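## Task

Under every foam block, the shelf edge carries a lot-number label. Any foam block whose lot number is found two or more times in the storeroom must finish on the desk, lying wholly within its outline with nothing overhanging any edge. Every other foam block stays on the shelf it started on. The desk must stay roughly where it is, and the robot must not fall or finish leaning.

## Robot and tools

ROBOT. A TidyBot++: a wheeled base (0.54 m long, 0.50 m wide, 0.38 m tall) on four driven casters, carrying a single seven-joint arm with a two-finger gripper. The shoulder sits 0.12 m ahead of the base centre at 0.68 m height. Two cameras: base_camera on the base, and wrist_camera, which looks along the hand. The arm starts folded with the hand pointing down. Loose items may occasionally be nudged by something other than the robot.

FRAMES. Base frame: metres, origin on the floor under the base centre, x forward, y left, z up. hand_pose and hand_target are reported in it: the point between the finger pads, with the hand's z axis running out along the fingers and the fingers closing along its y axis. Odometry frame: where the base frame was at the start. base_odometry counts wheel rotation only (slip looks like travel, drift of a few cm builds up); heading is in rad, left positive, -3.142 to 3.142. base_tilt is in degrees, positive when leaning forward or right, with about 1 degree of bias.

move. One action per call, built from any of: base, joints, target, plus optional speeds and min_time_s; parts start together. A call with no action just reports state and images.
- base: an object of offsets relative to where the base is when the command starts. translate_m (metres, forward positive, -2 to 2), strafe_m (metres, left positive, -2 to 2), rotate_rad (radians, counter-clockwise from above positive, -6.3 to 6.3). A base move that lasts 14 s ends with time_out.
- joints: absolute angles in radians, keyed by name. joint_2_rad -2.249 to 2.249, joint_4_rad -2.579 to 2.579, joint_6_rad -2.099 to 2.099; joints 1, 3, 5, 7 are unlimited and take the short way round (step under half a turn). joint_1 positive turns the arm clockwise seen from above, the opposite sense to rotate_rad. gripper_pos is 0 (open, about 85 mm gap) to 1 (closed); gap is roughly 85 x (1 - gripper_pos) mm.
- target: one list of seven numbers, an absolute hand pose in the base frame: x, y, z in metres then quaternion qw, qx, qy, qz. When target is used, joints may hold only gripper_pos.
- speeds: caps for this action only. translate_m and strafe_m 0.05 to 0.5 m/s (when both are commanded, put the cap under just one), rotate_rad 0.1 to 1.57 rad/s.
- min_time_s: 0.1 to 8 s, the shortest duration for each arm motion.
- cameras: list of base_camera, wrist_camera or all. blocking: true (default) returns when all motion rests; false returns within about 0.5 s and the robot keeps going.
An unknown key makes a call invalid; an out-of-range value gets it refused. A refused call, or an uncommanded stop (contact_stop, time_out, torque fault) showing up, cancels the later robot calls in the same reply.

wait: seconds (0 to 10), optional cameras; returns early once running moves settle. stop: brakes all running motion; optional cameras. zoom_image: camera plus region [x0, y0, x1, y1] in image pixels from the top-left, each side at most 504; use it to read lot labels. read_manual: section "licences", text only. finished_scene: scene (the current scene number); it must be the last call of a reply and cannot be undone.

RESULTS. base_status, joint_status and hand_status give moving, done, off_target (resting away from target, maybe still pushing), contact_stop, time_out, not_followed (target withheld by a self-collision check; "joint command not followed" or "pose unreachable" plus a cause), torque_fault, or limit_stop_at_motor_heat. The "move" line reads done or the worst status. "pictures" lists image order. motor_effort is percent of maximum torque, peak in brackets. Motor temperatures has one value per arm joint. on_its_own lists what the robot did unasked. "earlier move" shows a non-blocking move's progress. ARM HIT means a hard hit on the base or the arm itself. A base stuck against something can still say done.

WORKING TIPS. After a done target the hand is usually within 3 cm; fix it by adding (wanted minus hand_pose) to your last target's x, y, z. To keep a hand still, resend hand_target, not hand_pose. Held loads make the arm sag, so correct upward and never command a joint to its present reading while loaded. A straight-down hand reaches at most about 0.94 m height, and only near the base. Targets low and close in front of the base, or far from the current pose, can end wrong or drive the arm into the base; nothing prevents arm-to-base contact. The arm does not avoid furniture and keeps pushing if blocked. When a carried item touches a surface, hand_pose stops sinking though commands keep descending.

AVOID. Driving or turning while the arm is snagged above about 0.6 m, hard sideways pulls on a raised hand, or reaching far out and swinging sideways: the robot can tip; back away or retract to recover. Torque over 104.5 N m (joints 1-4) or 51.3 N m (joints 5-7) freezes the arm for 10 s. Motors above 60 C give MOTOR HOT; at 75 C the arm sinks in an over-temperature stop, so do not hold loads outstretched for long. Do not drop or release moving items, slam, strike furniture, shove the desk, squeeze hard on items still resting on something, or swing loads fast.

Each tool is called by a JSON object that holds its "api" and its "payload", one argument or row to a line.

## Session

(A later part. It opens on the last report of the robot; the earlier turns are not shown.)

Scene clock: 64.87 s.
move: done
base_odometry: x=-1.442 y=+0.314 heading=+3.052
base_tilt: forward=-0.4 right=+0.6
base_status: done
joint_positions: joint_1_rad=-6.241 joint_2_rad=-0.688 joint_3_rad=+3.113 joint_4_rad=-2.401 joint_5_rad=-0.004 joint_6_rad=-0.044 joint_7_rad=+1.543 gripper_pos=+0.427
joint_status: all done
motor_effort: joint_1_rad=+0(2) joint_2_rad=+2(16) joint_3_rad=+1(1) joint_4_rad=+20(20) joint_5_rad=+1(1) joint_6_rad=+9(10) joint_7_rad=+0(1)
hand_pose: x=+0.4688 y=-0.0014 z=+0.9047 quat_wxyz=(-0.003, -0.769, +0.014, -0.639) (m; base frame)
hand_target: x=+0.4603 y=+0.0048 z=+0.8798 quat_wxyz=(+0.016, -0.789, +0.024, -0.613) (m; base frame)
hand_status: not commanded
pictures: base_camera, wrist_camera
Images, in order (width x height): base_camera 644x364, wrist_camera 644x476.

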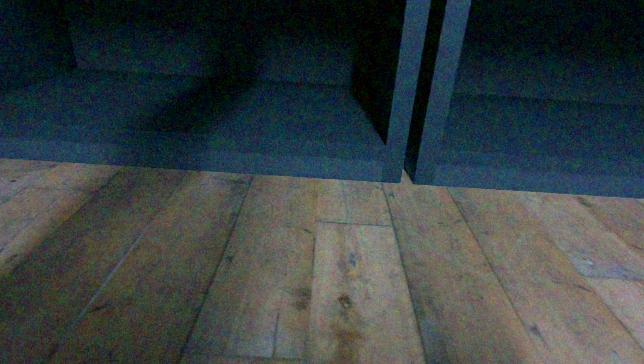

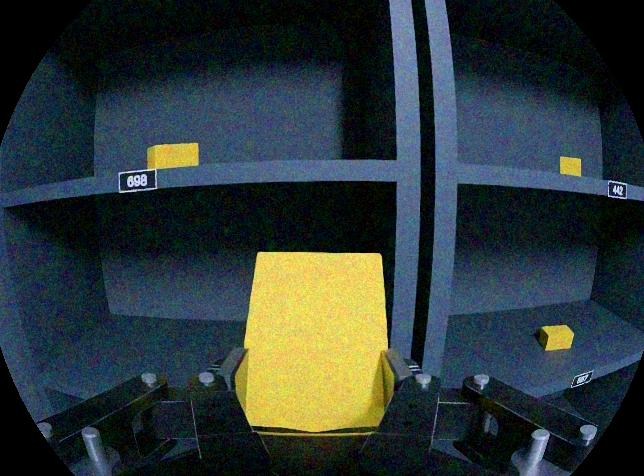

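{"api": "move", "payload": {
  "base": {"rotate_rad": -1.571},
  "speeds": {"rotate_rad": 0.9},
  "cameras": ["all"]
}}

Scene clock: 67.63 s.
move: done
base_odometry: x=-1.442 y=+0.314 heading=+1.482
base_tilt: forward=-0.4 right=+0.6
base_status: done
joint_positions: joint_1_rad=-6.245 joint_2_rad=-0.688 joint_3_rad=+3.113 joint_4_rad=-2.401 joint_5_rad=-0.004 joint_6_rad=-0.044 joint_7_rad=+1.543 gripper_pos=+0.427
joint_status: not commanded
motor_effort: joint_1_rad=+0(1) joint_2_rad=+1(3) joint_3_rad=+1(2) joint_4_rad=+20(20) joint_5_rad=+1(1) joint_6_rad=+9(10) joint_7_rad=+0(1)
hand_pose: x=+0.4687 y=-0.0002 z=+0.9046 quat_wxyz=(-0.002, -0.770, +0.013, -0.638) (m; base frame)
hand_target: x=+0.4603 y=+0.0048 z=+0.8798 quat_wxyz=(+0.016, -0.789, +0.024, -0.613) (m; base frame)
hand_status: not commanded
pictures: base_camera, wrist_camera
Images, in order (width x height): base_camera 644x364, wrist_camera 644x476.

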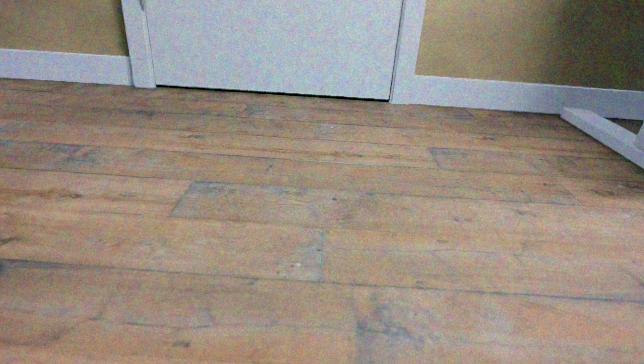

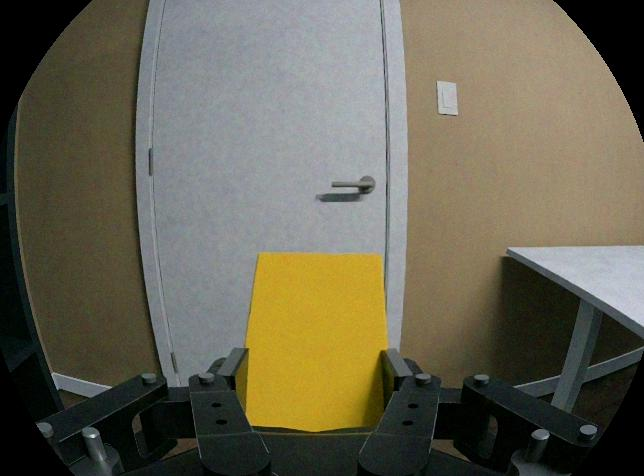

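{"api": "move", "payload": {
  "base": {"strafe_m": -1.0},
  "speeds": {"strafe_m": 0.4},
  "cameras": ["all"]
}}

Scene clock: 71.90 s.
move: done
base_odometry: x=-0.445 y=+0.225 heading=+1.480
base_tilt: forward=-0.4 right=+0.6
base_status: done
joint_positions: joint_1_rad=-6.245 joint_2_rad=-0.688 joint_3_rad=+3.113 joint_4_rad=-2.401 joint_5_rad=-0.004 joint_6_rad=-0.044 joint_7_rad=+1.543 gripper_pos=+0.427
joint_status: not commanded
motor_effort: joint_1_rad=-1(1) joint_2_rad=+1(2) joint_3_rad=+1(3) joint_4_rad=+19(21) joint_5_rad=+1(1) joint_6_rad=+9(10) joint_7_rad=+0(1)
hand_pose: x=+0.4687 y=-0.0002 z=+0.9045 quat_wxyz=(-0.002, -0.770, +0.013, -0.638) (m; base frame)
hand_target: x=+0.4603 y=+0.0048 z=+0.8798 quat_wxyz=(+0.016, -0.789, +0.024, -0.613) (m; base frame)
hand_status: not commanded
pictures: base_camera, wrist_camera
Images, in order (width x height): base_camera 644x364, wrist_camera 644x476.

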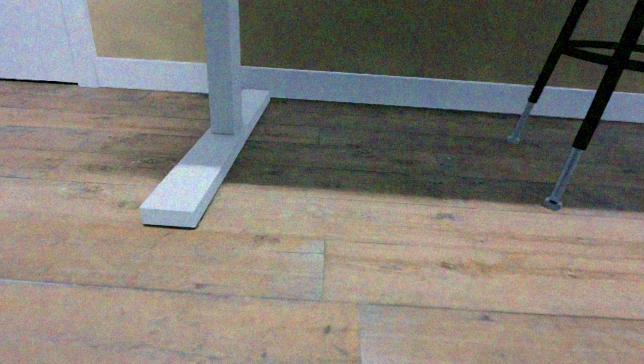

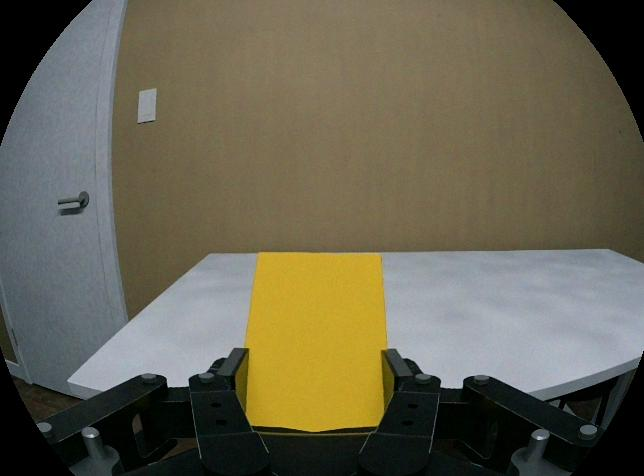

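{"api": "move", "payload": {
  "base": {"translate_m": 0.25},
  "speeds": {"translate_m": 0.2}
}}

{"api": "move", "payload": {
  "joints": {"joint_2_rad": -0.15, "joint_4_rad": -1.905, "joint_6_rad": -0.72},
  "min_time_s": 2.5,
  "cameras": ["all"]
}}

Scene clock: 74.33 s.
move: done
base_odometry: x=-0.423 y=+0.474 heading=+1.480
base_tilt: forward=-0.3 right=+0.6
base_status: done
joint_positions: joint_1_rad=-6.245 joint_2_rad=-0.691 joint_3_rad=+3.113 joint_4_rad=-2.401 joint_5_rad=-0.004 joint_6_rad=-0.046 joint_7_rad=+1.543 gripper_pos=+0.427
joint_status: not commanded
motor_effort: joint_1_rad=+0(1) joint_2_rad=+2(3) joint_3_rad=+1(1) joint_4_rad=+20(20) joint_5_rad=+1(1) joint_6_rad=+9(10) joint_7_rad=+0(1)
hand_pose: x=+0.4680 y=-0.0002 z=+0.9051 quat_wxyz=(-0.002, -0.769, +0.013, -0.639) (m; base frame)
hand_target: x=+0.4603 y=+0.0048 z=+0.8798 quat_wxyz=(+0.016, -0.789, +0.024, -0.613) (m; base frame)
hand_status: not commanded
pictures: none

Scene clock: 77.43 s.
move: done
base_odometry: x=-0.423 y=+0.474 heading=+1.480
base_tilt: forward=-0.3 right=+0.6
base_status: not commanded
joint_positions: joint_1_rad=-6.245 joint_2_rad=-0.172 joint_3_rad=+3.113 joint_4_rad=-1.933 joint_5_rad=-0.004 joint_6_rad=-0.664 joint_7_rad=+1.543 gripper_pos=+0.427
joint_status: all done
motor_effort: joint_1_rad=+0(1) joint_2_rad=-12(14) joint_3_rad=+1(1) joint_4_rad=+18(21) joint_5_rad=+1(1) joint_6_rad=+7(10) joint_7_rad=+0(1)
hand_pose: x=+0.5597 y=-0.0017 z=+0.8018 quat_wxyz=(+0.003, -0.936, +0.018, -0.350) (m; base frame)
hand_target: x=+0.5573 y=+0.0051 z=+0.7955 quat_wxyz=(+0.012, -0.944, +0.031, -0.327) (m; base frame)
hand_status: not commanded
pictures: base_camera, wrist_camera
Images, in order (width x height): base_camera 644x364, wrist_camera 644x476.

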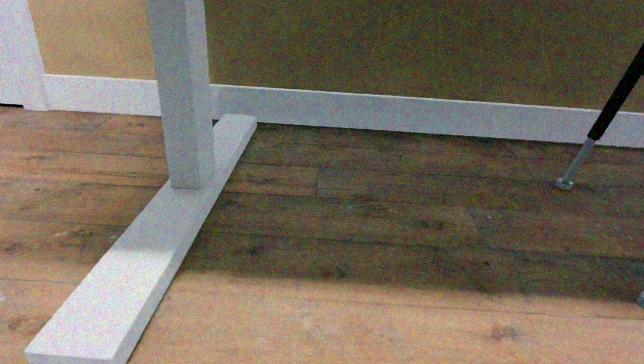

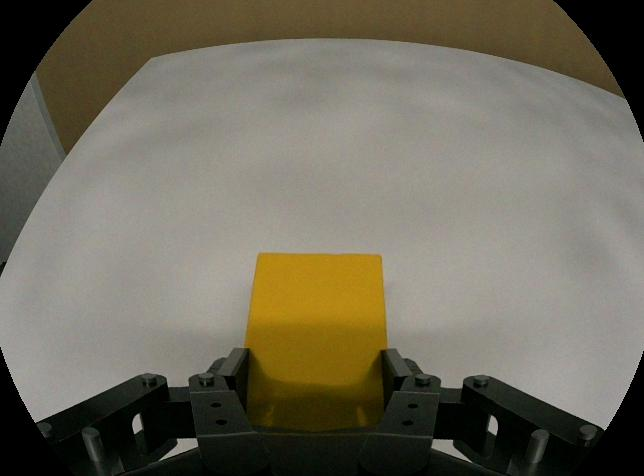

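{"api": "move", "payload": {
  "joints": {"joint_2_rad": -0.132, "joint_4_rad": -2.035, "joint_6_rad": -0.515},
  "min_time_s": 2,
  "cameras": ["wrist_camera"]
}}

{"api": "move", "payload": {
  "joints": {"joint_2_rad": -0.12, "joint_4_rad": -2.065, "joint_6_rad": -0.48},
  "min_time_s": 1,
  "cameras": ["wrist_camera"]
}}

Scene clock: 79.97 s.
move: done
base_odometry: x=-0.423 y=+0.474 heading=+1.480
base_tilt: forward=-0.3 right=+0.6
base_status: not commanded
joint_positions: joint_1_rad=-6.245 joint_2_rad=-0.161 joint_3_rad=+3.113 joint_4_rad=-1.995 joint_5_rad=-0.004 joint_6_rad=-0.579 joint_7_rad=+1.543 gripper_pos=+0.427
joint_status: all done
motor_effort: joint_1_rad=+0(1) joint_2_rad=-12(13) joint_3_rad=+0(1) joint_4_rad=+17(19) joint_5_rad=+1(1) joint_6_rad=+7(7) joint_7_rad=+0(1)
hand_pose: x=+0.5621 y=-0.0019 z=+0.7832 quat_wxyz=(+0.003, -0.934, +0.018, -0.356) (m; base frame)
hand_target: x=+0.5665 y=+0.0048 z=+0.7630 quat_wxyz=(+0.013, -0.935, +0.031, -0.354) (m; base frame)
hand_status: not commanded
pictures: wrist_camera
Images, in order (width x height): wrist_camera 644x476.

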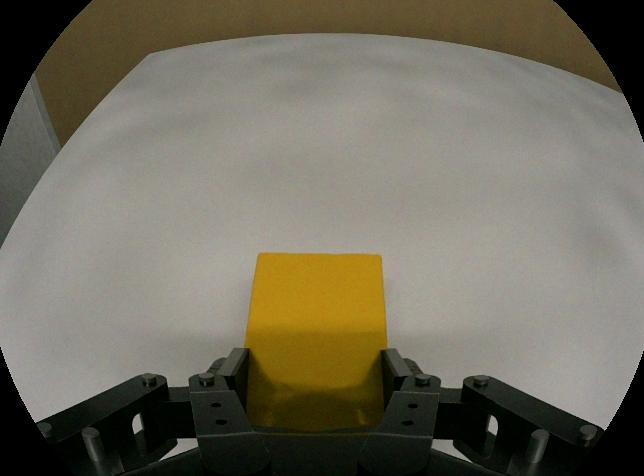

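Scene clock: 81.27 s.
move: done
base_odometry: x=-0.423 y=+0.474 heading=+1.480
base_tilt: forward=-0.3 right=+0.6
base_status: not commanded
joint_positions: joint_1_rad=-6.245 joint_2_rad=-0.152 joint_3_rad=+3.113 joint_4_rad=-2.021 joint_5_rad=-0.004 joint_6_rad=-0.544 joint_7_rad=+1.543 gripper_pos=+0.427
joint_status: all done
motor_effort: joint_1_rad=+0(1) joint_2_rad=-11(13) joint_3_rad=+0(1) joint_4_rad=+17(18) joint_5_rad=+1(1) joint_6_rad=+7(7) joint_7_rad=+0(0)
hand_pose: x=+0.5625 y=-0.0020 z=+0.7727 quat_wxyz=(+0.003, -0.934, +0.018, -0.356) (m; base frame)
hand_target: x=+0.5654 y=+0.0047 z=+0.7498 quat_wxyz=(+0.013, -0.936, +0.031, -0.350) (m; base frame)
hand_status: not commanded
pictures: wrist_camera
Images, in order (width x height): wrist_camera 644x476.

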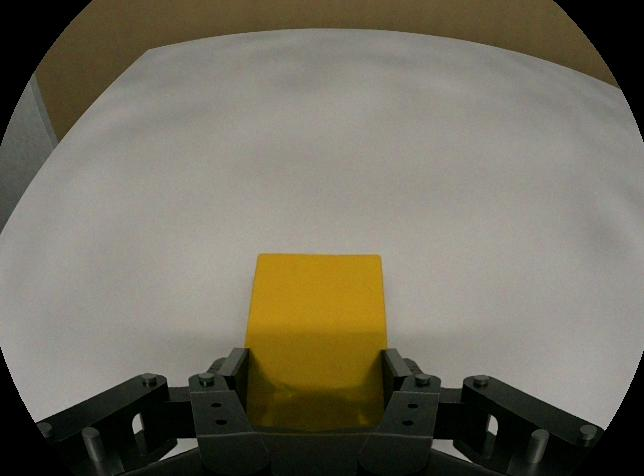

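{"api": "move", "payload": {
  "joints": {"joint_2_rad": -0.098},
  "min_time_s": 1
}}

{"api": "move", "payload": {
  "joints": {"joint_2_rad": -0.083},
  "min_time_s": 1,
  "cameras": ["wrist_camera"]
}}

Scene clock: 82.67 s.
move: done
base_odometry: x=-0.423 y=+0.474 heading=+1.480
base_tilt: forward=-0.3 right=+0.6
base_status: not commanded
joint_positions: joint_1_rad=-6.245 joint_2_rad=-0.151 joint_3_rad=+3.113 joint_4_rad=-2.021 joint_5_rad=-0.004 joint_6_rad=-0.543 joint_7_rad=+1.543 gripper_pos=+0.427
joint_status: all done
motor_effort: joint_1_rad=-1(1) joint_2_rad=-7(12) joint_3_rad=+0(1) joint_4_rad=+16(17) joint_5_rad=+1(1) joint_6_rad=+6(7) joint_7_rad=+0(0)
hand_pose: x=+0.5629 y=-0.0020 z=+0.7723 quat_wxyz=(+0.003, -0.934, +0.018, -0.356) (m; base frame)
hand_target: x=+0.5667 y=+0.0047 z=+0.7400 quat_wxyz=(+0.013, -0.940, +0.032, -0.340) (m; base frame)
hand_status: not commanded
pictures: none

Scene clock: 83.93 s.
move: done
base_odometry: x=-0.423 y=+0.474 heading=+1.480
base_tilt: forward=-0.3 right=+0.6
base_status: not commanded
joint_positions: joint_1_rad=-6.245 joint_2_rad=-0.150 joint_3_rad=+3.113 joint_4_rad=-2.021 joint_5_rad=-0.004 joint_6_rad=-0.543 joint_7_rad=+1.543 gripper_pos=+0.427
joint_status: all done
motor_effort: joint_1_rad=-1(1) joint_2_rad=-6(8) joint_3_rad=+0(0) joint_4_rad=+15(16) joint_5_rad=+1(1) joint_6_rad=+7(7) joint_7_rad=-1(1)
hand_pose: x=+0.5631 y=-0.0020 z=+0.7721 quat_wxyz=(+0.003, -0.934, +0.018, -0.356) (m; base frame)
hand_target: x=+0.5676 y=+0.0046 z=+0.7333 quat_wxyz=(+0.013, -0.942, +0.032, -0.333) (m; base frame)
hand_status: not commanded
pictures: wrist_camera
Images, in order (width x height): wrist_camera 644x476.

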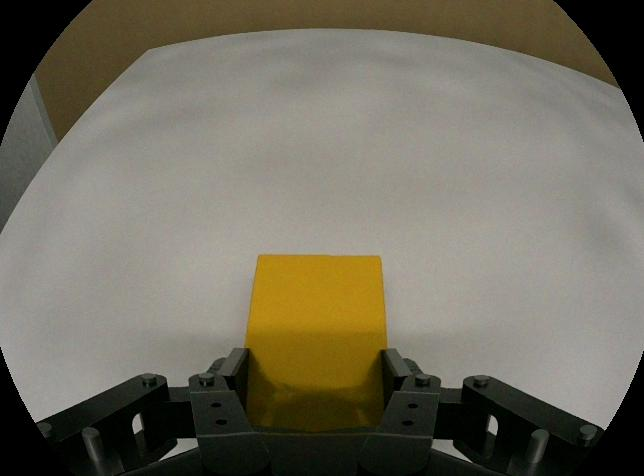

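{"api": "move", "payload": {
  "joints": {"joint_2_rad": -0.12},
  "min_time_s": 0.5
}}

{"api": "move", "payload": {
  "joints": {"gripper_pos": 0.0}
}}

{"api": "move", "payload": {
  "joints": {"joint_2_rad": -0.35, "joint_4_rad": -1.95, "joint_6_rad": -0.75},
  "min_time_s": 2,
  "cameras": ["wrist_camera"]
}}

Scene clock: 84.93 s.
move: done
base_odometry: x=-0.423 y=+0.474 heading=+1.480
base_tilt: forward=-0.3 right=+0.6
base_status: not commanded
joint_positions: joint_1_rad=-6.245 joint_2_rad=-0.150 joint_3_rad=+3.113 joint_4_rad=-2.022 joint_5_rad=-0.004 joint_6_rad=-0.543 joint_7_rad=+1.543 gripper_pos=+0.427
joint_status: all done
motor_effort: joint_1_rad=-1(1) joint_2_rad=-6(7) joint_3_rad=+0(0) joint_4_rad=+16(16) joint_5_rad=+1(1) joint_6_rad=+6(8) joint_7_rad=+0(0)
hand_pose: x=+0.5630 y=-0.0020 z=+0.7722 quat_wxyz=(+0.003, -0.934, +0.018, -0.356) (m; base frame)
hand_target: x=+0.5654 y=+0.0047 z=+0.7499 quat_wxyz=(+0.013, -0.936, +0.031, -0.350) (m; base frame)
hand_status: not commanded
pictures: none

Scene clock: 85.80 s.
move: done
base_odometry: x=-0.423 y=+0.474 heading=+1.480
base_tilt: forward=-0.3 right=+0.6
base_status: not commanded
joint_positions: joint_1_rad=-6.245 joint_2_rad=-0.134 joint_3_rad=+3.113 joint_4_rad=-2.030 joint_5_rad=-0.004 joint_6_rad=-0.539 joint_7_rad=+1.543 gripper_pos=+0.000
joint_status: all done
motor_effort: joint_1_rad=+0(1) joint_2_rad=-12(14) joint_3_rad=+0(1) joint_4_rad=+17(18) joint_5_rad=+0(1) joint_6_rad=+6(7) joint_7_rad=+0(0)
hand_pose: x=+0.5625 y=-0.0020 z=+0.7618 quat_wxyz=(+0.003, -0.938, +0.019, -0.346) (m; base frame)
hand_target: x=+0.5654 y=+0.0047 z=+0.7499 quat_wxyz=(+0.013, -0.936, +0.031, -0.350) (m; base frame)
hand_status: not commanded
pictures: none

Scene clock: 88.13 s.
move: done
base_odometry: x=-0.423 y=+0.474 heading=+1.480
base_tilt: forward=-0.3 right=+0.6
base_status: not commanded
joint_positions: joint_1_rad=-6.245 joint_2_rad=-0.336 joint_3_rad=+3.113 joint_4_rad=-1.978 joint_5_rad=-0.004 joint_6_rad=-0.694 joint_7_rad=+1.543 gripper_pos=+0.000
joint_status: all done
motor_effort: joint_1_rad=-1(1) joint_2_rad=-7(13) joint_3_rad=+1(1) joint_4_rad=+18(19) joint_5_rad=+1(1) joint_6_rad=+7(8) joint_7_rad=+0(1)
hand_pose: x=+0.5180 y=-0.0008 z=+0.8409 quat_wxyz=(+0.001, -0.920, +0.017, -0.392) (m; base frame)
hand_target: x=+0.5101 y=+0.0055 z=+0.8489 quat_wxyz=(+0.012, -0.922, +0.030, -0.385) (m; base frame)
hand_status: not commanded
pictures: wrist_camera
Images, in order (width x height): wrist_camera 644x476.

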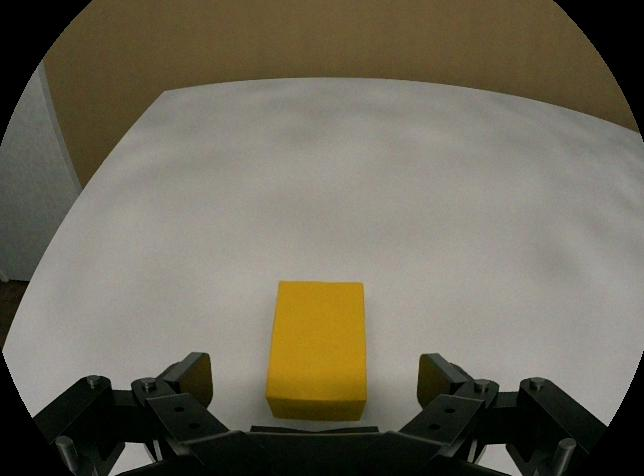

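{"api": "move", "payload": {
  "base": {"translate_m": -0.3},
  "speeds": {"translate_m": 0.3},
  "joints": {"joint_2_rad": -0.9, "joint_4_rad": -2.45, "joint_6_rad": 0.0},
  "min_time_s": 2
}}

{"api": "move", "payload": {
  "base": {"strafe_m": -1.5},
  "speeds": {"strafe_m": 0.45},
  "joints": {"joint_1_rad": -3.14},
  "min_time_s": 2.5,
  "cameras": ["all"]
}}

Scene clock: 91.93 s.
move: done
base_odometry: x=-0.450 y=+0.175 heading=+1.480
base_tilt: forward=-0.4 right=+0.6
base_status: done
joint_positions: joint_1_rad=-6.247 joint_2_rad=-0.881 joint_3_rad=+3.113 joint_4_rad=-2.407 joint_5_rad=-0.004 joint_6_rad=-0.068 joint_7_rad=+1.543 gripper_pos=+0.000
joint_status: all done
motor_effort: joint_1_rad=+0(1) joint_2_rad=+5(11) joint_3_rad=+1(3) joint_4_rad=+20(21) joint_5_rad=+0(1) joint_6_rad=+9(10) joint_7_rad=+0(1)
hand_pose: x=+0.4196 y=+0.0021 z=+0.9558 quat_wxyz=(-0.003, -0.715, +0.010, -0.699) (m; base frame)
hand_target: x=+0.4148 y=+0.0060 z=+0.9560 quat_wxyz=(+0.017, -0.699, +0.020, -0.714) (m; base frame)
hand_status: not commanded
pictures: none

Scene clock: 96.53 s.
move: done
base_odometry: x=+1.044 y=+0.039 heading=+1.480
base_tilt: forward=-0.3 right=+0.6
base_status: done
joint_positions: joint_1_rad=-3.156 joint_2_rad=-0.881 joint_3_rad=+3.113 joint_4_rad=-2.407 joint_5_rad=-0.004 joint_6_rad=-0.066 joint_7_rad=+1.543 gripper_pos=+0.000
joint_status: all done
motor_effort: joint_1_rad=+0(3) joint_2_rad=+5(7) joint_3_rad=+1(3) joint_4_rad=+19(21) joint_5_rad=+1(1) joint_6_rad=+10(10) joint_7_rad=+0(1)
hand_pose: x=-0.1810 y=-0.0173 z=+0.9566 quat_wxyz=(-0.699, -0.008, +0.715, -0.015) (m; base frame)
hand_target: x=-0.1766 y=-0.0124 z=+0.9560 quat_wxyz=(-0.714, +0.013, +0.700, -0.025) (m; base frame)
hand_status: not commanded
pictures: base_camera, wrist_camera
Images, in order (width x height): base_camera 644x364, wrist_camera 644x476.

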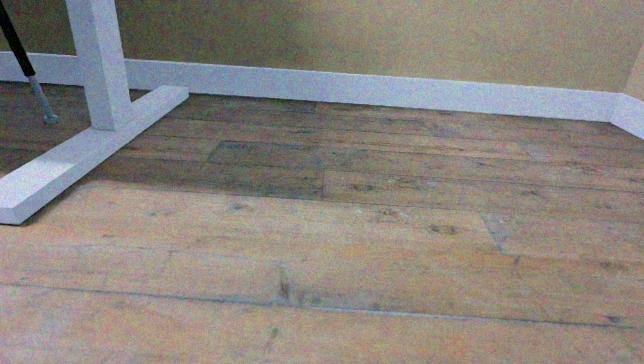

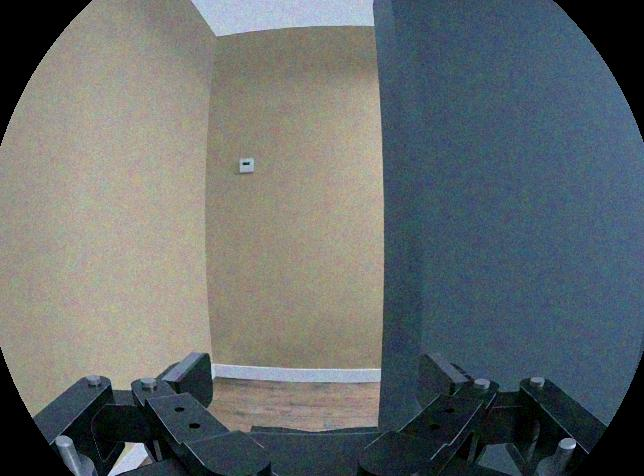

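{"api": "move", "payload": {
  "base": {"strafe_m": -0.27},
  "speeds": {"strafe_m": 0.3}
}}

{"api": "move", "payload": {
  "base": {"translate_m": -1.55},
  "speeds": {"translate_m": 0.4},
  "cameras": ["all"]
}}

{"api": "move", "payload": {
  "joints": {"joint_1_rad": -4.5},
  "cameras": ["wrist_camera"]
}}

{"api": "move", "payload": {
  "joints": {"joint_1_rad": -5.3},
  "cameras": ["wrist_camera"]
}}

Scene clock: 98.97 s.
move: done
base_odometry: x=+1.313 y=+0.015 heading=+1.480
base_tilt: forward=-0.4 right=+0.6
base_status: done
joint_positions: joint_1_rad=-3.155 joint_2_rad=-0.881 joint_3_rad=+3.113 joint_4_rad=-2.407 joint_5_rad=-0.004 joint_6_rad=-0.066 joint_7_rad=+1.543 gripper_pos=+0.000
joint_status: not commanded
motor_effort: joint_1_rad=+0(1) joint_2_rad=+6(6) joint_3_rad=+1(2) joint_4_rad=+19(21) joint_5_rad=+1(1) joint_6_rad=+10(10) joint_7_rad=+0(1)
hand_pose: x=-0.1810 y=-0.0172 z=+0.9566 quat_wxyz=(-0.699, -0.008, +0.715, -0.015) (m; base frame)
hand_target: x=-0.1766 y=-0.0124 z=+0.9560 quat_wxyz=(-0.714, +0.013, +0.700, -0.025) (m; base frame)
hand_status: not commanded
pictures: none

Scene clock: 104.00 s.
move: done
base_odometry: x=+1.173 y=-1.529 heading=+1.480
base_tilt: forward=-0.4 right=+0.6
base_status: done
joint_positions: joint_1_rad=-3.155 joint_2_rad=-0.886 joint_3_rad=+3.113 joint_4_rad=-2.408 joint_5_rad=-0.004 joint_6_rad=-0.064 joint_7_rad=+1.543 gripper_pos=+0.000
joint_status: not commanded
motor_effort: joint_1_rad=-1(1) joint_2_rad=+6(8) joint_3_rad=+1(1) joint_4_rad=+20(20) joint_5_rad=+1(1) joint_6_rad=+9(10) joint_7_rad=+0(1)
hand_pose: x=-0.1799 y=-0.0172 z=+0.9582 quat_wxyz=(-0.701, -0.008, +0.713, -0.015) (m; base frame)
hand_target: x=-0.1766 y=-0.0124 z=+0.9560 quat_wxyz=(-0.714, +0.013, +0.700, -0.025) (m; base frame)
hand_status: not commanded
pictures: base_camera, wrist_camera
Images, in order (width x height): base_camera 644x364, wrist_camera 644x476.

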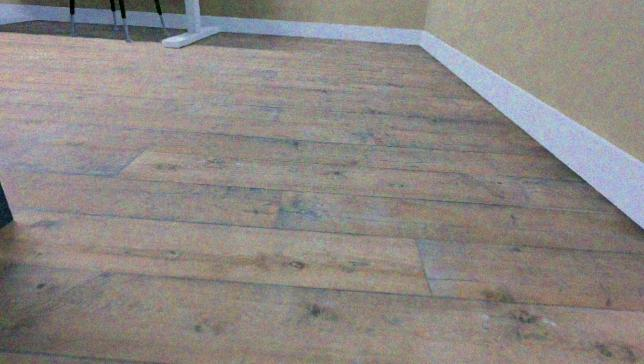

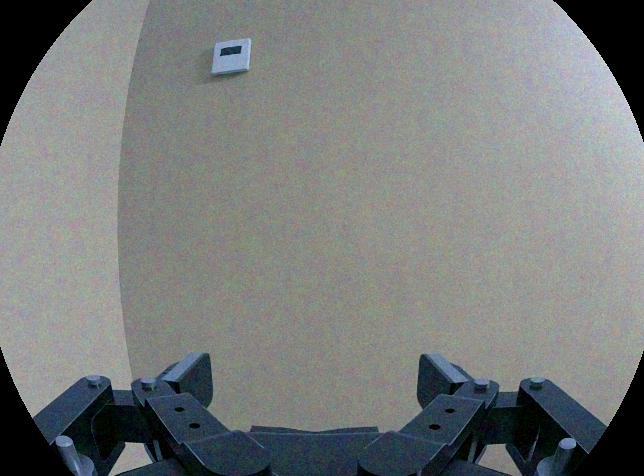

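Scene clock: 106.63 s.
move: done
base_odometry: x=+1.173 y=-1.529 heading=+1.480
base_tilt: forward=-0.4 right=+0.6
base_status: not commanded
joint_positions: joint_1_rad=-4.482 joint_2_rad=-0.886 joint_3_rad=+3.113 joint_4_rad=-2.408 joint_5_rad=-0.004 joint_6_rad=-0.064 joint_7_rad=+1.543 gripper_pos=+0.000
joint_status: all done
motor_effort: joint_1_rad=-1(2) joint_2_rad=+6(7) joint_3_rad=+1(2) joint_4_rad=+20(21) joint_5_rad=+1(1) joint_6_rad=+9(10) joint_7_rad=+0(1)
hand_pose: x=+0.0634 y=-0.2942 z=+0.9582 quat_wxyz=(-0.544, -0.445, +0.557, -0.444) (m; base frame)
hand_target: x=+0.0693 y=-0.2917 z=+0.9560 quat_wxyz=(-0.540, -0.430, +0.552, -0.468) (m; base frame)
hand_status: not commanded
pictures: wrist_camera
Images, in order (width x height): wrist_camera 644x476.

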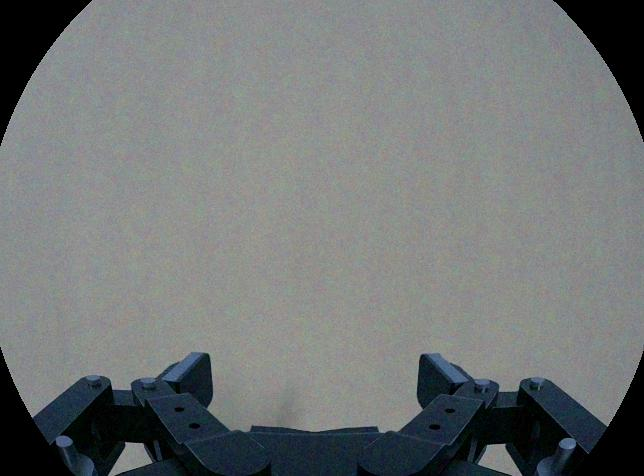

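Scene clock: 108.70 s.
move: done
base_odometry: x=+1.173 y=-1.529 heading=+1.480
base_tilt: forward=-0.4 right=+0.6
base_status: not commanded
joint_positions: joint_1_rad=-5.282 joint_2_rad=-0.886 joint_3_rad=+3.113 joint_4_rad=-2.408 joint_5_rad=-0.004 joint_6_rad=-0.064 joint_7_rad=+1.543 gripper_pos=+0.000
joint_status: all done
motor_effort: joint_1_rad=+0(2) joint_2_rad=+5(6) joint_3_rad=+1(1) joint_4_rad=+19(20) joint_5_rad=+1(1) joint_6_rad=+9(10) joint_7_rad=+0(1)
hand_pose: x=+0.2913 y=-0.2449 z=+0.9582 quat_wxyz=(-0.328, -0.626, +0.340, -0.620) (m; base frame)
hand_target: x=+0.2936 y=-0.2389 z=+0.9560 quat_wxyz=(-0.315, -0.611, +0.341, -0.641) (m; base frame)
hand_status: not commanded
pictures: wrist_camera
Images, in order (width x height): wrist_camera 644x476.

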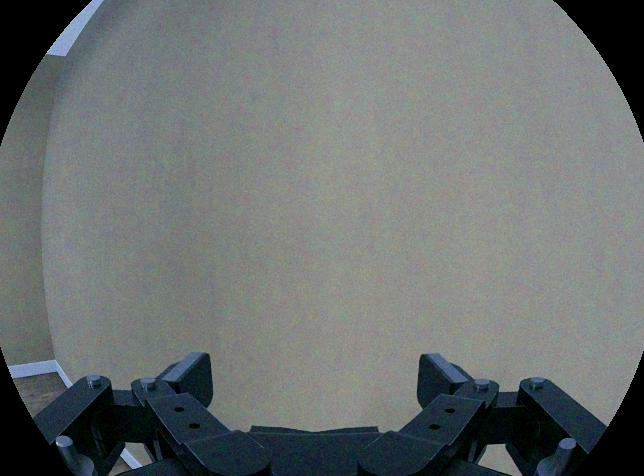

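{"api": "move", "payload": {
  "joints": {"joint_1_rad": -7.1},
  "cameras": ["wrist_camera"]
}}

{"api": "move", "payload": {
  "joints": {"joint_1_rad": -7.85},
  "cameras": ["wrist_camera"]
}}

Scene clock: 111.83 s.
move: done
base_odometry: x=+1.173 y=-1.529 heading=+1.480
base_tilt: forward=-0.4 right=+0.6
base_status: not commanded
joint_positions: joint_1_rad=-7.082 joint_2_rad=-0.886 joint_3_rad=+3.113 joint_4_rad=-2.408 joint_5_rad=-0.004 joint_6_rad=-0.064 joint_7_rad=+1.543 gripper_pos=+0.000
joint_status: all done
motor_effort: joint_1_rad=+0(2) joint_2_rad=+6(6) joint_3_rad=+1(2) joint_4_rad=+19(21) joint_5_rad=+1(1) joint_6_rad=+9(10) joint_7_rad=+0(1)
hand_pose: x=+0.3183 y=+0.2234 z=+0.9582 quat_wxyz=(+0.282, -0.656, -0.280, -0.642) (m; base frame)
hand_target: x=+0.3120 y=+0.2243 z=+0.9560 quat_wxyz=(+0.307, -0.647, -0.267, -0.645) (m; base frame)
hand_status: not commanded
pictures: wrist_camera
Images, in order (width x height): wrist_camera 644x476.

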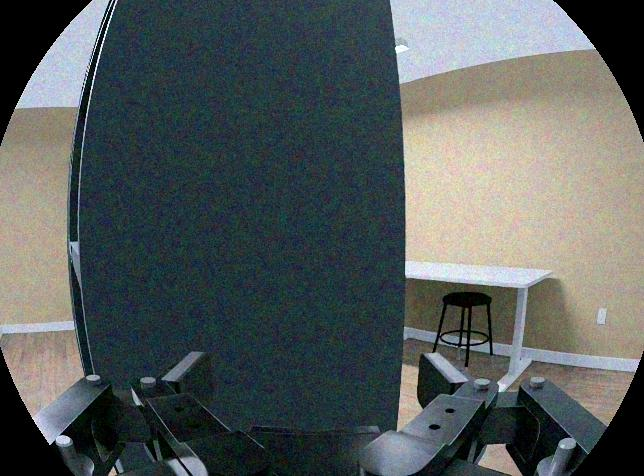

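Scene clock: 113.83 s.
move: done
base_odometry: x=+1.173 y=-1.529 heading=+1.480
base_tilt: forward=-0.4 right=+0.6
base_status: not commanded
joint_positions: joint_1_rad=-7.832 joint_2_rad=-0.886 joint_3_rad=+3.113 joint_4_rad=-2.408 joint_5_rad=-0.004 joint_6_rad=-0.064 joint_7_rad=+1.543 gripper_pos=+0.000
joint_status: all done
motor_effort: joint_1_rad=-1(2) joint_2_rad=+6(6) joint_3_rad=+1(2) joint_4_rad=+20(21) joint_5_rad=+1(1) joint_6_rad=+9(10) joint_7_rad=+0(1)
hand_pose: x=+0.1125 y=+0.2993 z=+0.9582 quat_wxyz=(+0.498, -0.508, -0.500, -0.494) (m; base frame)
hand_target: x=+0.1073 y=+0.2956 z=+0.9560 quat_wxyz=(+0.522, -0.504, -0.485, -0.488) (m; base frame)
hand_status: not commanded
pictures: wrist_camera
Images, in order (width x height): wrist_camera 644x476.

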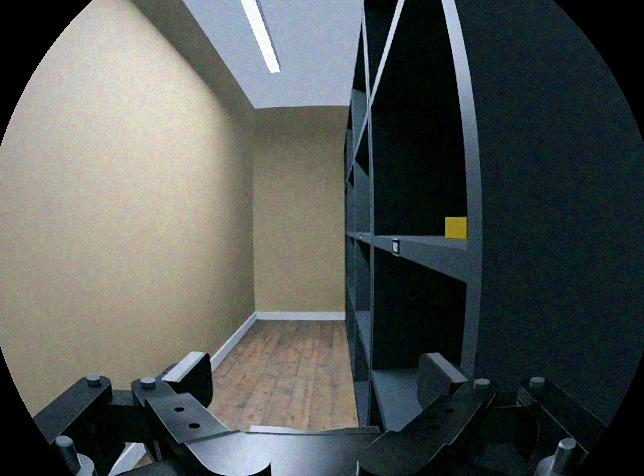

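{"api": "move", "payload": {
  "base": {"translate_m": -0.15},
  "speeds": {"translate_m": 0.25},
  "joints": {"joint_1_rad": -6.26, "joint_2_rad": -1.3, "joint_4_rad": -2.5, "joint_6_rad": -0.37},
  "min_time_s": 2.5,
  "cameras": ["all"]
}}

Scene clock: 117.20 s.
move: done
base_odometry: x=+1.159 y=-1.678 heading=+1.480
base_tilt: forward=-0.4 right=+0.6
base_status: done
joint_positions: joint_1_rad=-6.278 joint_2_rad=-1.269 joint_3_rad=+3.113 joint_4_rad=-2.456 joint_5_rad=-0.004 joint_6_rad=-0.311 joint_7_rad=+1.543 gripper_pos=+0.000
joint_status: all done
motor_effort: joint_1_rad=+0(2) joint_2_rad=+12(14) joint_3_rad=+1(2) joint_4_rad=+19(20) joint_5_rad=+1(1) joint_6_rad=+9(11) joint_7_rad=+0(1)
hand_pose: x=+0.3191 y=+0.0097 z=+0.9464 quat_wxyz=(+0.004, -0.681, -0.001, -0.732) (m; base frame)
hand_target: x=+0.3179 y=+0.0051 z=+0.9080 quat_wxyz=(+0.012, -0.707, +0.022, -0.707) (m; base frame)
hand_status: not commanded
pictures: base_camera, wrist_camera
Images, in order (width x height): base_camera 644x364, wrist_camera 644x476.

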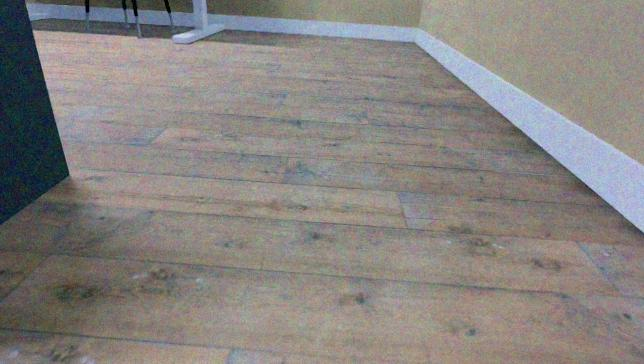

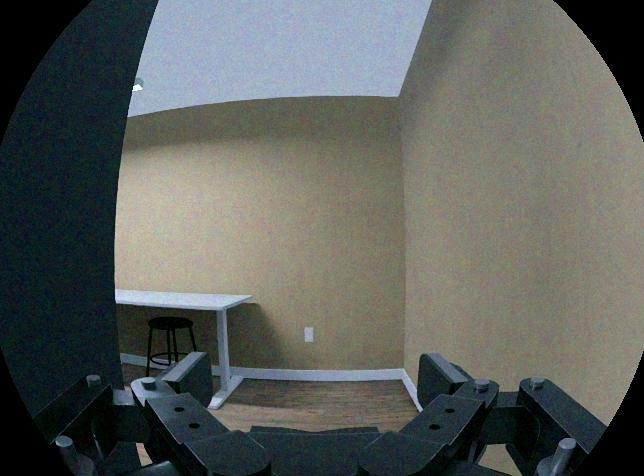

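{"api": "move", "payload": {
  "base": {"strafe_m": 0.9},
  "cameras": ["all"]
}}

Scene clock: 121.47 s.
move: done
base_odometry: x=+0.263 y=-1.597 heading=+1.481
base_tilt: forward=-0.4 right=+0.6
base_status: done
joint_positions: joint_1_rad=-6.273 joint_2_rad=-1.270 joint_3_rad=+3.113 joint_4_rad=-2.457 joint_5_rad=-0.004 joint_6_rad=-0.314 joint_7_rad=+1.542 gripper_pos=+0.000
joint_status: not commanded
motor_effort: joint_1_rad=-1(1) joint_2_rad=+12(13) joint_3_rad=+1(2) joint_4_rad=+18(19) joint_5_rad=+1(1) joint_6_rad=+8(10) joint_7_rad=+0(1)
hand_pose: x=+0.3190 y=+0.0087 z=+0.9454 quat_wxyz=(+0.002, -0.682, +0.001, -0.731) (m; base frame)
hand_target: x=+0.3179 y=+0.0051 z=+0.9080 quat_wxyz=(+0.012, -0.707, +0.022, -0.707) (m; base frame)
hand_status: not commanded
pictures: base_camera, wrist_camera
Images, in order (width x height): base_camera 644x364, wrist_camera 644x476.

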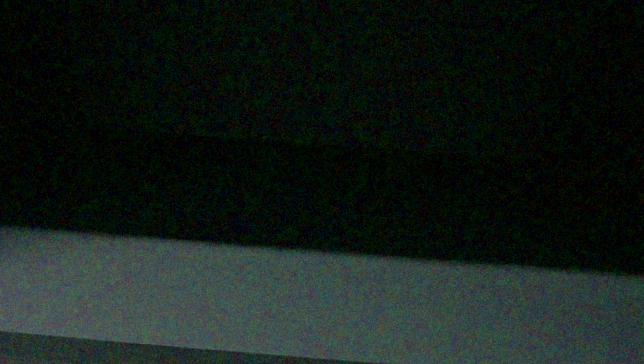

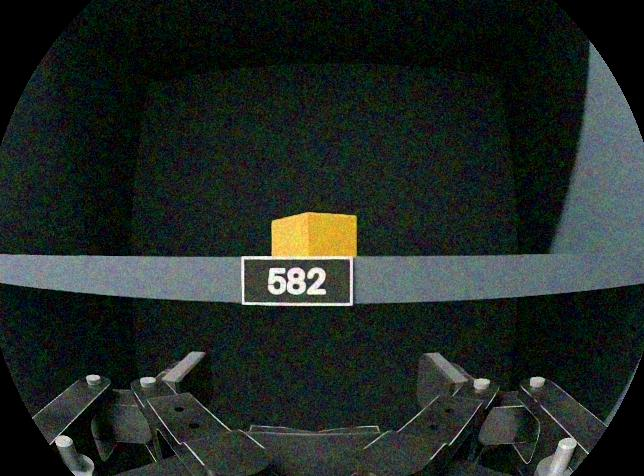

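{"api": "move", "payload": {
  "joints": {"joint_6_rad": -1.0},
  "cameras": ["wrist_camera"]
}}

{"api": "move", "payload": {
  "base": {"strafe_m": 0.863},
  "cameras": ["wrist_camera"]
}}

{"api": "move", "payload": {
  "joints": {"joint_6_rad": -0.37},
  "cameras": ["wrist_camera"]
}}

Scene clock: 123.07 s.
move: done
base_odometry: x=+0.263 y=-1.597 heading=+1.481
base_tilt: forward=-0.4 right=+0.6
base_status: not commanded
joint_positions: joint_1_rad=-6.273 joint_2_rad=-1.271 joint_3_rad=+3.113 joint_4_rad=-2.466 joint_5_rad=-0.004 joint_6_rad=-0.946 joint_7_rad=+1.542 gripper_pos=+0.000
joint_status: all done
motor_effort: joint_1_rad=+0(1) joint_2_rad=+13(14) joint_3_rad=+1(2) joint_4_rad=+17(20) joint_5_rad=+1(1) joint_6_rad=+8(10) joint_7_rad=+0(1)
hand_pose: x=+0.2715 y=+0.0042 z=+0.7529 quat_wxyz=(-0.003, -0.877, +0.007, -0.480) (m; base frame)
hand_target: x=+0.2582 y=+0.0016 z=+0.7247 quat_wxyz=(+0.002, -0.891, +0.032, -0.454) (m; base frame)
hand_status: not commanded
pictures: wrist_camera
Images, in order (width x height): wrist_camera 644x476.

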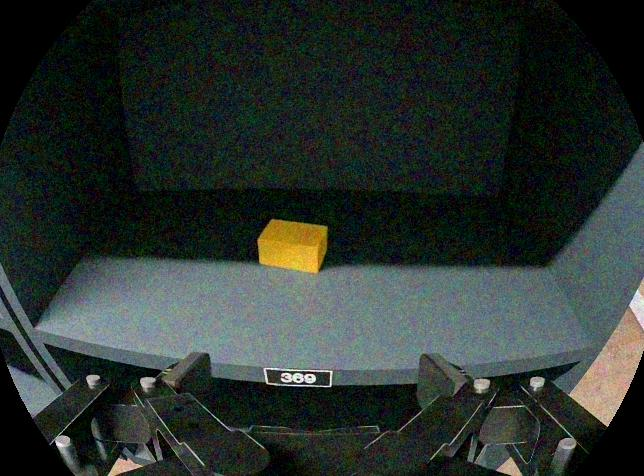

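Scene clock: 126.17 s.
move: done
base_odometry: x=-0.597 y=-1.519 heading=+1.481
base_tilt: forward=-0.4 right=+0.6
base_status: done
joint_positions: joint_1_rad=-6.271 joint_2_rad=-1.271 joint_3_rad=+3.113 joint_4_rad=-2.466 joint_5_rad=-0.004 joint_6_rad=-0.946 joint_7_rad=+1.542 gripper_pos=+0.000
joint_status: not commanded
motor_effort: joint_1_rad=+0(2) joint_2_rad=+13(14) joint_3_rad=+1(2) joint_4_rad=+17(19) joint_5_rad=+1(2) joint_6_rad=+8(9) joint_7_rad=+0(1)
hand_pose: x=+0.2715 y=+0.0039 z=+0.7529 quat_wxyz=(-0.004, -0.877, +0.008, -0.480) (m; base frame)
hand_target: x=+0.2582 y=+0.0016 z=+0.7247 quat_wxyz=(+0.002, -0.891, +0.032, -0.454) (m; base frame)
hand_status: not commanded
pictures: wrist_camera
Images, in order (width x height): wrist_camera 644x476.

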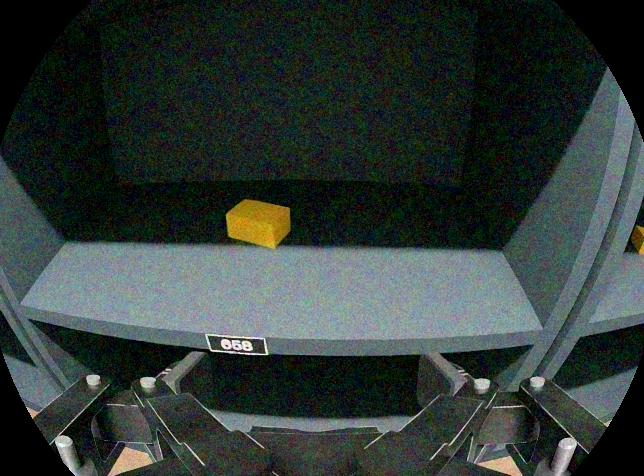

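Scene clock: 127.47 s.
move: done
base_odometry: x=-0.597 y=-1.519 heading=+1.481
base_tilt: forward=-0.4 right=+0.6
base_status: not commanded
joint_positions: joint_1_rad=-6.271 joint_2_rad=-1.271 joint_3_rad=+3.113 joint_4_rad=-2.469 joint_5_rad=-0.004 joint_6_rad=-0.425 joint_7_rad=+1.542 gripper_pos=+0.000
joint_status: all done
motor_effort: joint_1_rad=+0(1) joint_2_rad=+12(13) joint_3_rad=+1(2) joint_4_rad=+19(20) joint_5_rad=+1(1) joint_6_rad=+9(10) joint_7_rad=+0(1)
hand_pose: x=+0.3206 y=+0.0073 z=+0.9039 quat_wxyz=(+0.001, -0.725, +0.003, -0.688) (m; base frame)
hand_target: x=+0.3179 y=+0.0051 z=+0.9080 quat_wxyz=(+0.012, -0.707, +0.022, -0.707) (m; base frame)
hand_status: not commanded
pictures: wrist_camera
Images, in order (width x height): wrist_camera 644x476.

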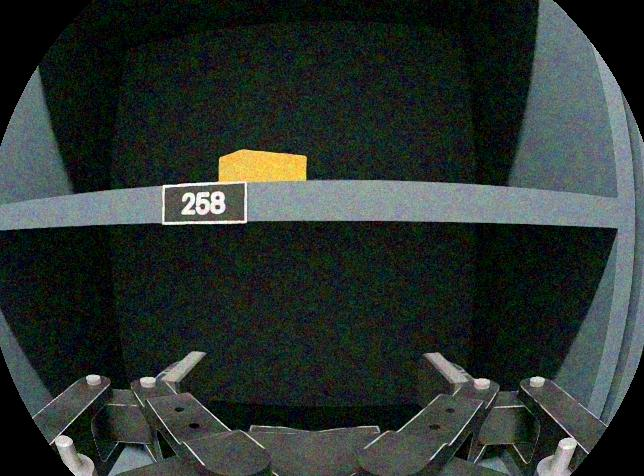

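{"api": "move", "payload": {
  "base": {"strafe_m": 0.863},
  "cameras": ["wrist_camera"]
}}

{"api": "move", "payload": {
  "joints": {"joint_6_rad": -1.15},
  "cameras": ["wrist_camera"]
}}

Scene clock: 130.73 s.
move: done
base_odometry: x=-1.456 y=-1.442 heading=+1.481
base_tilt: forward=-0.4 right=+0.6
base_status: done
joint_positions: joint_1_rad=-6.270 joint_2_rad=-1.271 joint_3_rad=+3.113 joint_4_rad=-2.469 joint_5_rad=-0.004 joint_6_rad=-0.425 joint_7_rad=+1.542 gripper_pos=+0.000
joint_status: not commanded
motor_effort: joint_1_rad=+0(1) joint_2_rad=+13(13) joint_3_rad=+1(2) joint_4_rad=+19(19) joint_5_rad=+1(1) joint_6_rad=+10(10) joint_7_rad=+0(1)
hand_pose: x=+0.3205 y=+0.0072 z=+0.9040 quat_wxyz=(+0.000, -0.725, +0.003, -0.688) (m; base frame)
hand_target: x=+0.3179 y=+0.0051 z=+0.9080 quat_wxyz=(+0.012, -0.707, +0.022, -0.707) (m; base frame)
hand_status: not commanded
pictures: wrist_camera
Images, in order (width x height): wrist_camera 644x476.

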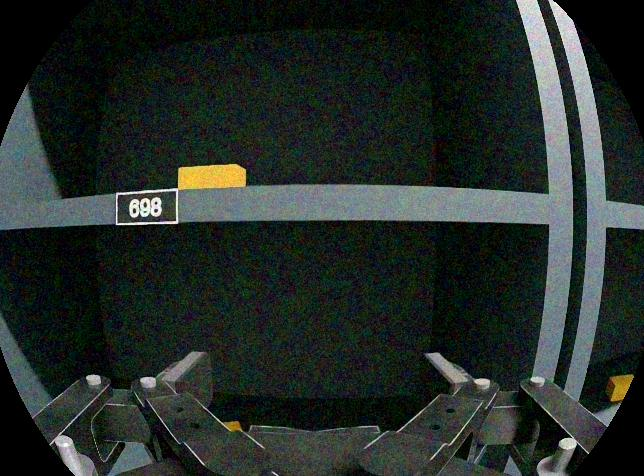

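Scene clock: 132.20 s.
move: done
base_odometry: x=-1.456 y=-1.442 heading=+1.481
base_tilt: forward=-0.3 right=+0.6
base_status: not commanded
joint_positions: joint_1_rad=-6.270 joint_2_rad=-1.271 joint_3_rad=+3.113 joint_4_rad=-2.472 joint_5_rad=-0.004 joint_6_rad=-1.102 joint_7_rad=+1.542 gripper_pos=+0.000
joint_status: all done
motor_effort: joint_1_rad=+0(1) joint_2_rad=+13(14) joint_3_rad=+1(1) joint_4_rad=+17(19) joint_5_rad=+1(1) joint_6_rad=+7(10) joint_7_rad=+0(1)
hand_pose: x=+0.2415 y=+0.0029 z=+0.7112 quat_wxyz=(-0.005, -0.913, +0.009, -0.407) (m; base frame)
hand_target: x=+0.2280 y=+0.0012 z=+0.6891 quat_wxyz=(+0.000, -0.922, +0.034, -0.386) (m; base frame)
hand_status: not commanded
pictures: wrist_camera
Images, in order (width x height): wrist_camera 644x476.

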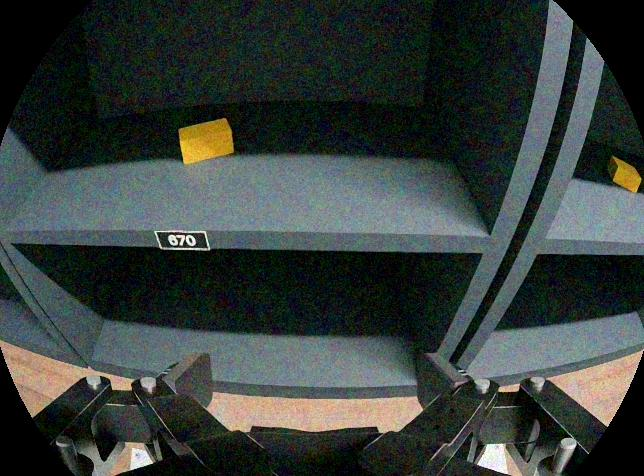

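{"api": "zoom_image", "payload": {
  "camera": "wrist_camera",
  "region": [120, 200, 260, 280]
}}

Scaled by 3.600.

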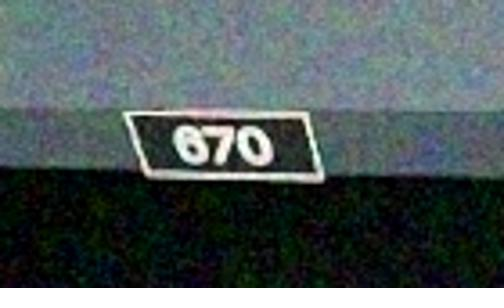

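{"api": "move", "payload": {
  "base": {"rotate_rad": -0.05, "strafe_m": 0.12, "translate_m": -0.1},
  "joints": {"joint_1_rad": -6.26, "joint_2_rad": -0.6, "joint_4_rad": -1.3, "joint_6_rad": -1.1},
  "cameras": ["wrist_camera"]
}}

Scene clock: 137.73 s.
move: done
base_odometry: x=-1.585 y=-1.531 heading=+1.430
base_tilt: forward=-0.4 right=+0.6
base_status: done
joint_positions: joint_1_rad=-6.267 joint_2_rad=-0.616 joint_3_rad=+3.113 joint_4_rad=-1.328 joint_5_rad=-0.004 joint_6_rad=-1.102 joint_7_rad=+1.542 gripper_pos=+0.000
joint_status: all done
motor_effort: joint_1_rad=-1(2) joint_2_rad=+4(14) joint_3_rad=+1(2) joint_4_rad=+14(19) joint_5_rad=+1(2) joint_6_rad=+9(10) joint_7_rad=+0(1)
hand_pose: x=+0.3831 y=+0.0131 z=+1.1882 quat_wxyz=(+0.007, -0.788, +0.003, -0.616) (m; base frame)
hand_target: x=+0.3869 y=+0.0112 z=+1.1984 quat_wxyz=(+0.018, -0.783, +0.022, -0.621) (m; base frame)
hand_status: not commanded
pictures: wrist_camera
Images, in order (width x height): wrist_camera 644x476.

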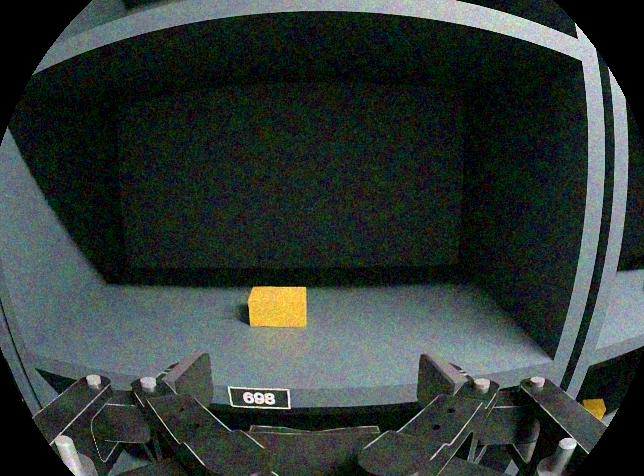

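{"api": "move", "payload": {
  "base": {"strafe_m": 0.101},
  "joints": {"joint_1_rad": -6.26, "joint_2_rad": 0.12, "joint_4_rad": -0.69, "joint_6_rad": -1.24, "gripper_pos": 0.95},
  "cameras": ["wrist_camera"]
}}

Scene clock: 144.93 s.
move: done
base_odometry: x=-1.685 y=-1.517 heading=+1.430
base_tilt: forward=-0.3 right=+0.6
base_status: done
joint_positions: joint_1_rad=-6.267 joint_2_rad=+0.097 joint_3_rad=+3.111 joint_4_rad=-0.719 joint_5_rad=-0.004 joint_6_rad=-1.183 joint_7_rad=+1.542 gripper_pos=+0.950
joint_status: all done
motor_effort: joint_1_rad=+0(1) joint_2_rad=-18(20) joint_3_rad=+0(3) joint_4_rad=+16(17) joint_5_rad=+1(2) joint_6_rad=+8(10) joint_7_rad=+0(1)
hand_pose: x=+0.6713 y=+0.0092 z=+1.1871 quat_wxyz=(+0.015, -0.841, +0.006, -0.541) (m; base frame)
hand_target: x=+0.6729 y=+0.0040 z=+1.1728 quat_wxyz=(+0.023, -0.854, +0.028, -0.519) (m; base frame)
hand_status: not commanded
pictures: wrist_camera
Images, in order (width x height): wrist_camera 644x476.

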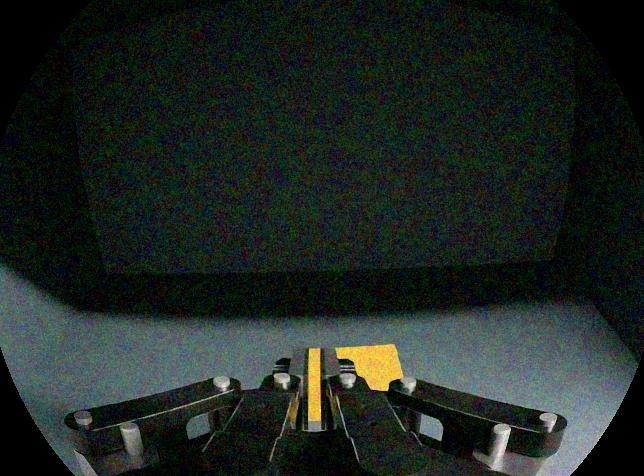

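{"api": "move", "payload": {
  "joints": {"joint_2_rad": 0.012, "joint_4_rad": -1.17, "joint_6_rad": -0.94},
  "cameras": ["wrist_camera"]
}}

Scene clock: 147.10 s.
move: done
base_odometry: x=-1.685 y=-1.517 heading=+1.430
base_tilt: forward=-0.3 right=+0.6
base_status: not commanded
joint_positions: joint_1_rad=-6.267 joint_2_rad=+0.032 joint_3_rad=+3.111 joint_4_rad=-1.129 joint_5_rad=-0.004 joint_6_rad=-1.006 joint_7_rad=+1.542 gripper_pos=+0.950
joint_status: all done
motor_effort: joint_1_rad=+0(1) joint_2_rad=-17(20) joint_3_rad=+0(0) joint_4_rad=+18(19) joint_5_rad=+1(1) joint_6_rad=+8(9) joint_7_rad=+0(1)
hand_pose: x=+0.6778 y=+0.0103 z=+1.0528 quat_wxyz=(+0.013, -0.884, +0.006, -0.468) (m; base frame)
hand_target: x=+0.6798 y=+0.0055 z=+1.0587 quat_wxyz=(+0.021, -0.872, +0.029, -0.488) (m; base frame)
hand_status: not commanded
pictures: wrist_camera
Images, in order (width x height): wrist_camera 644x476.

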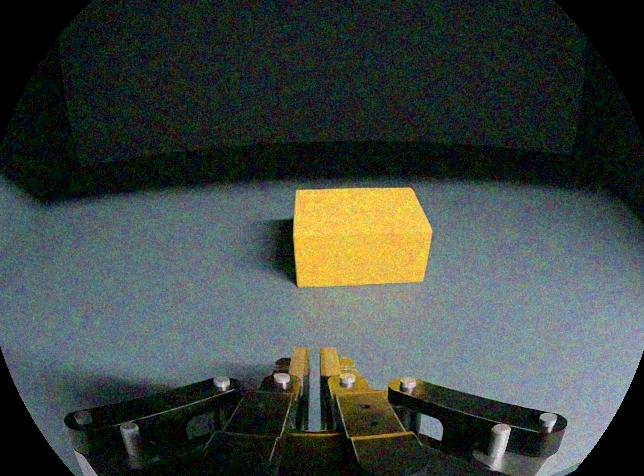

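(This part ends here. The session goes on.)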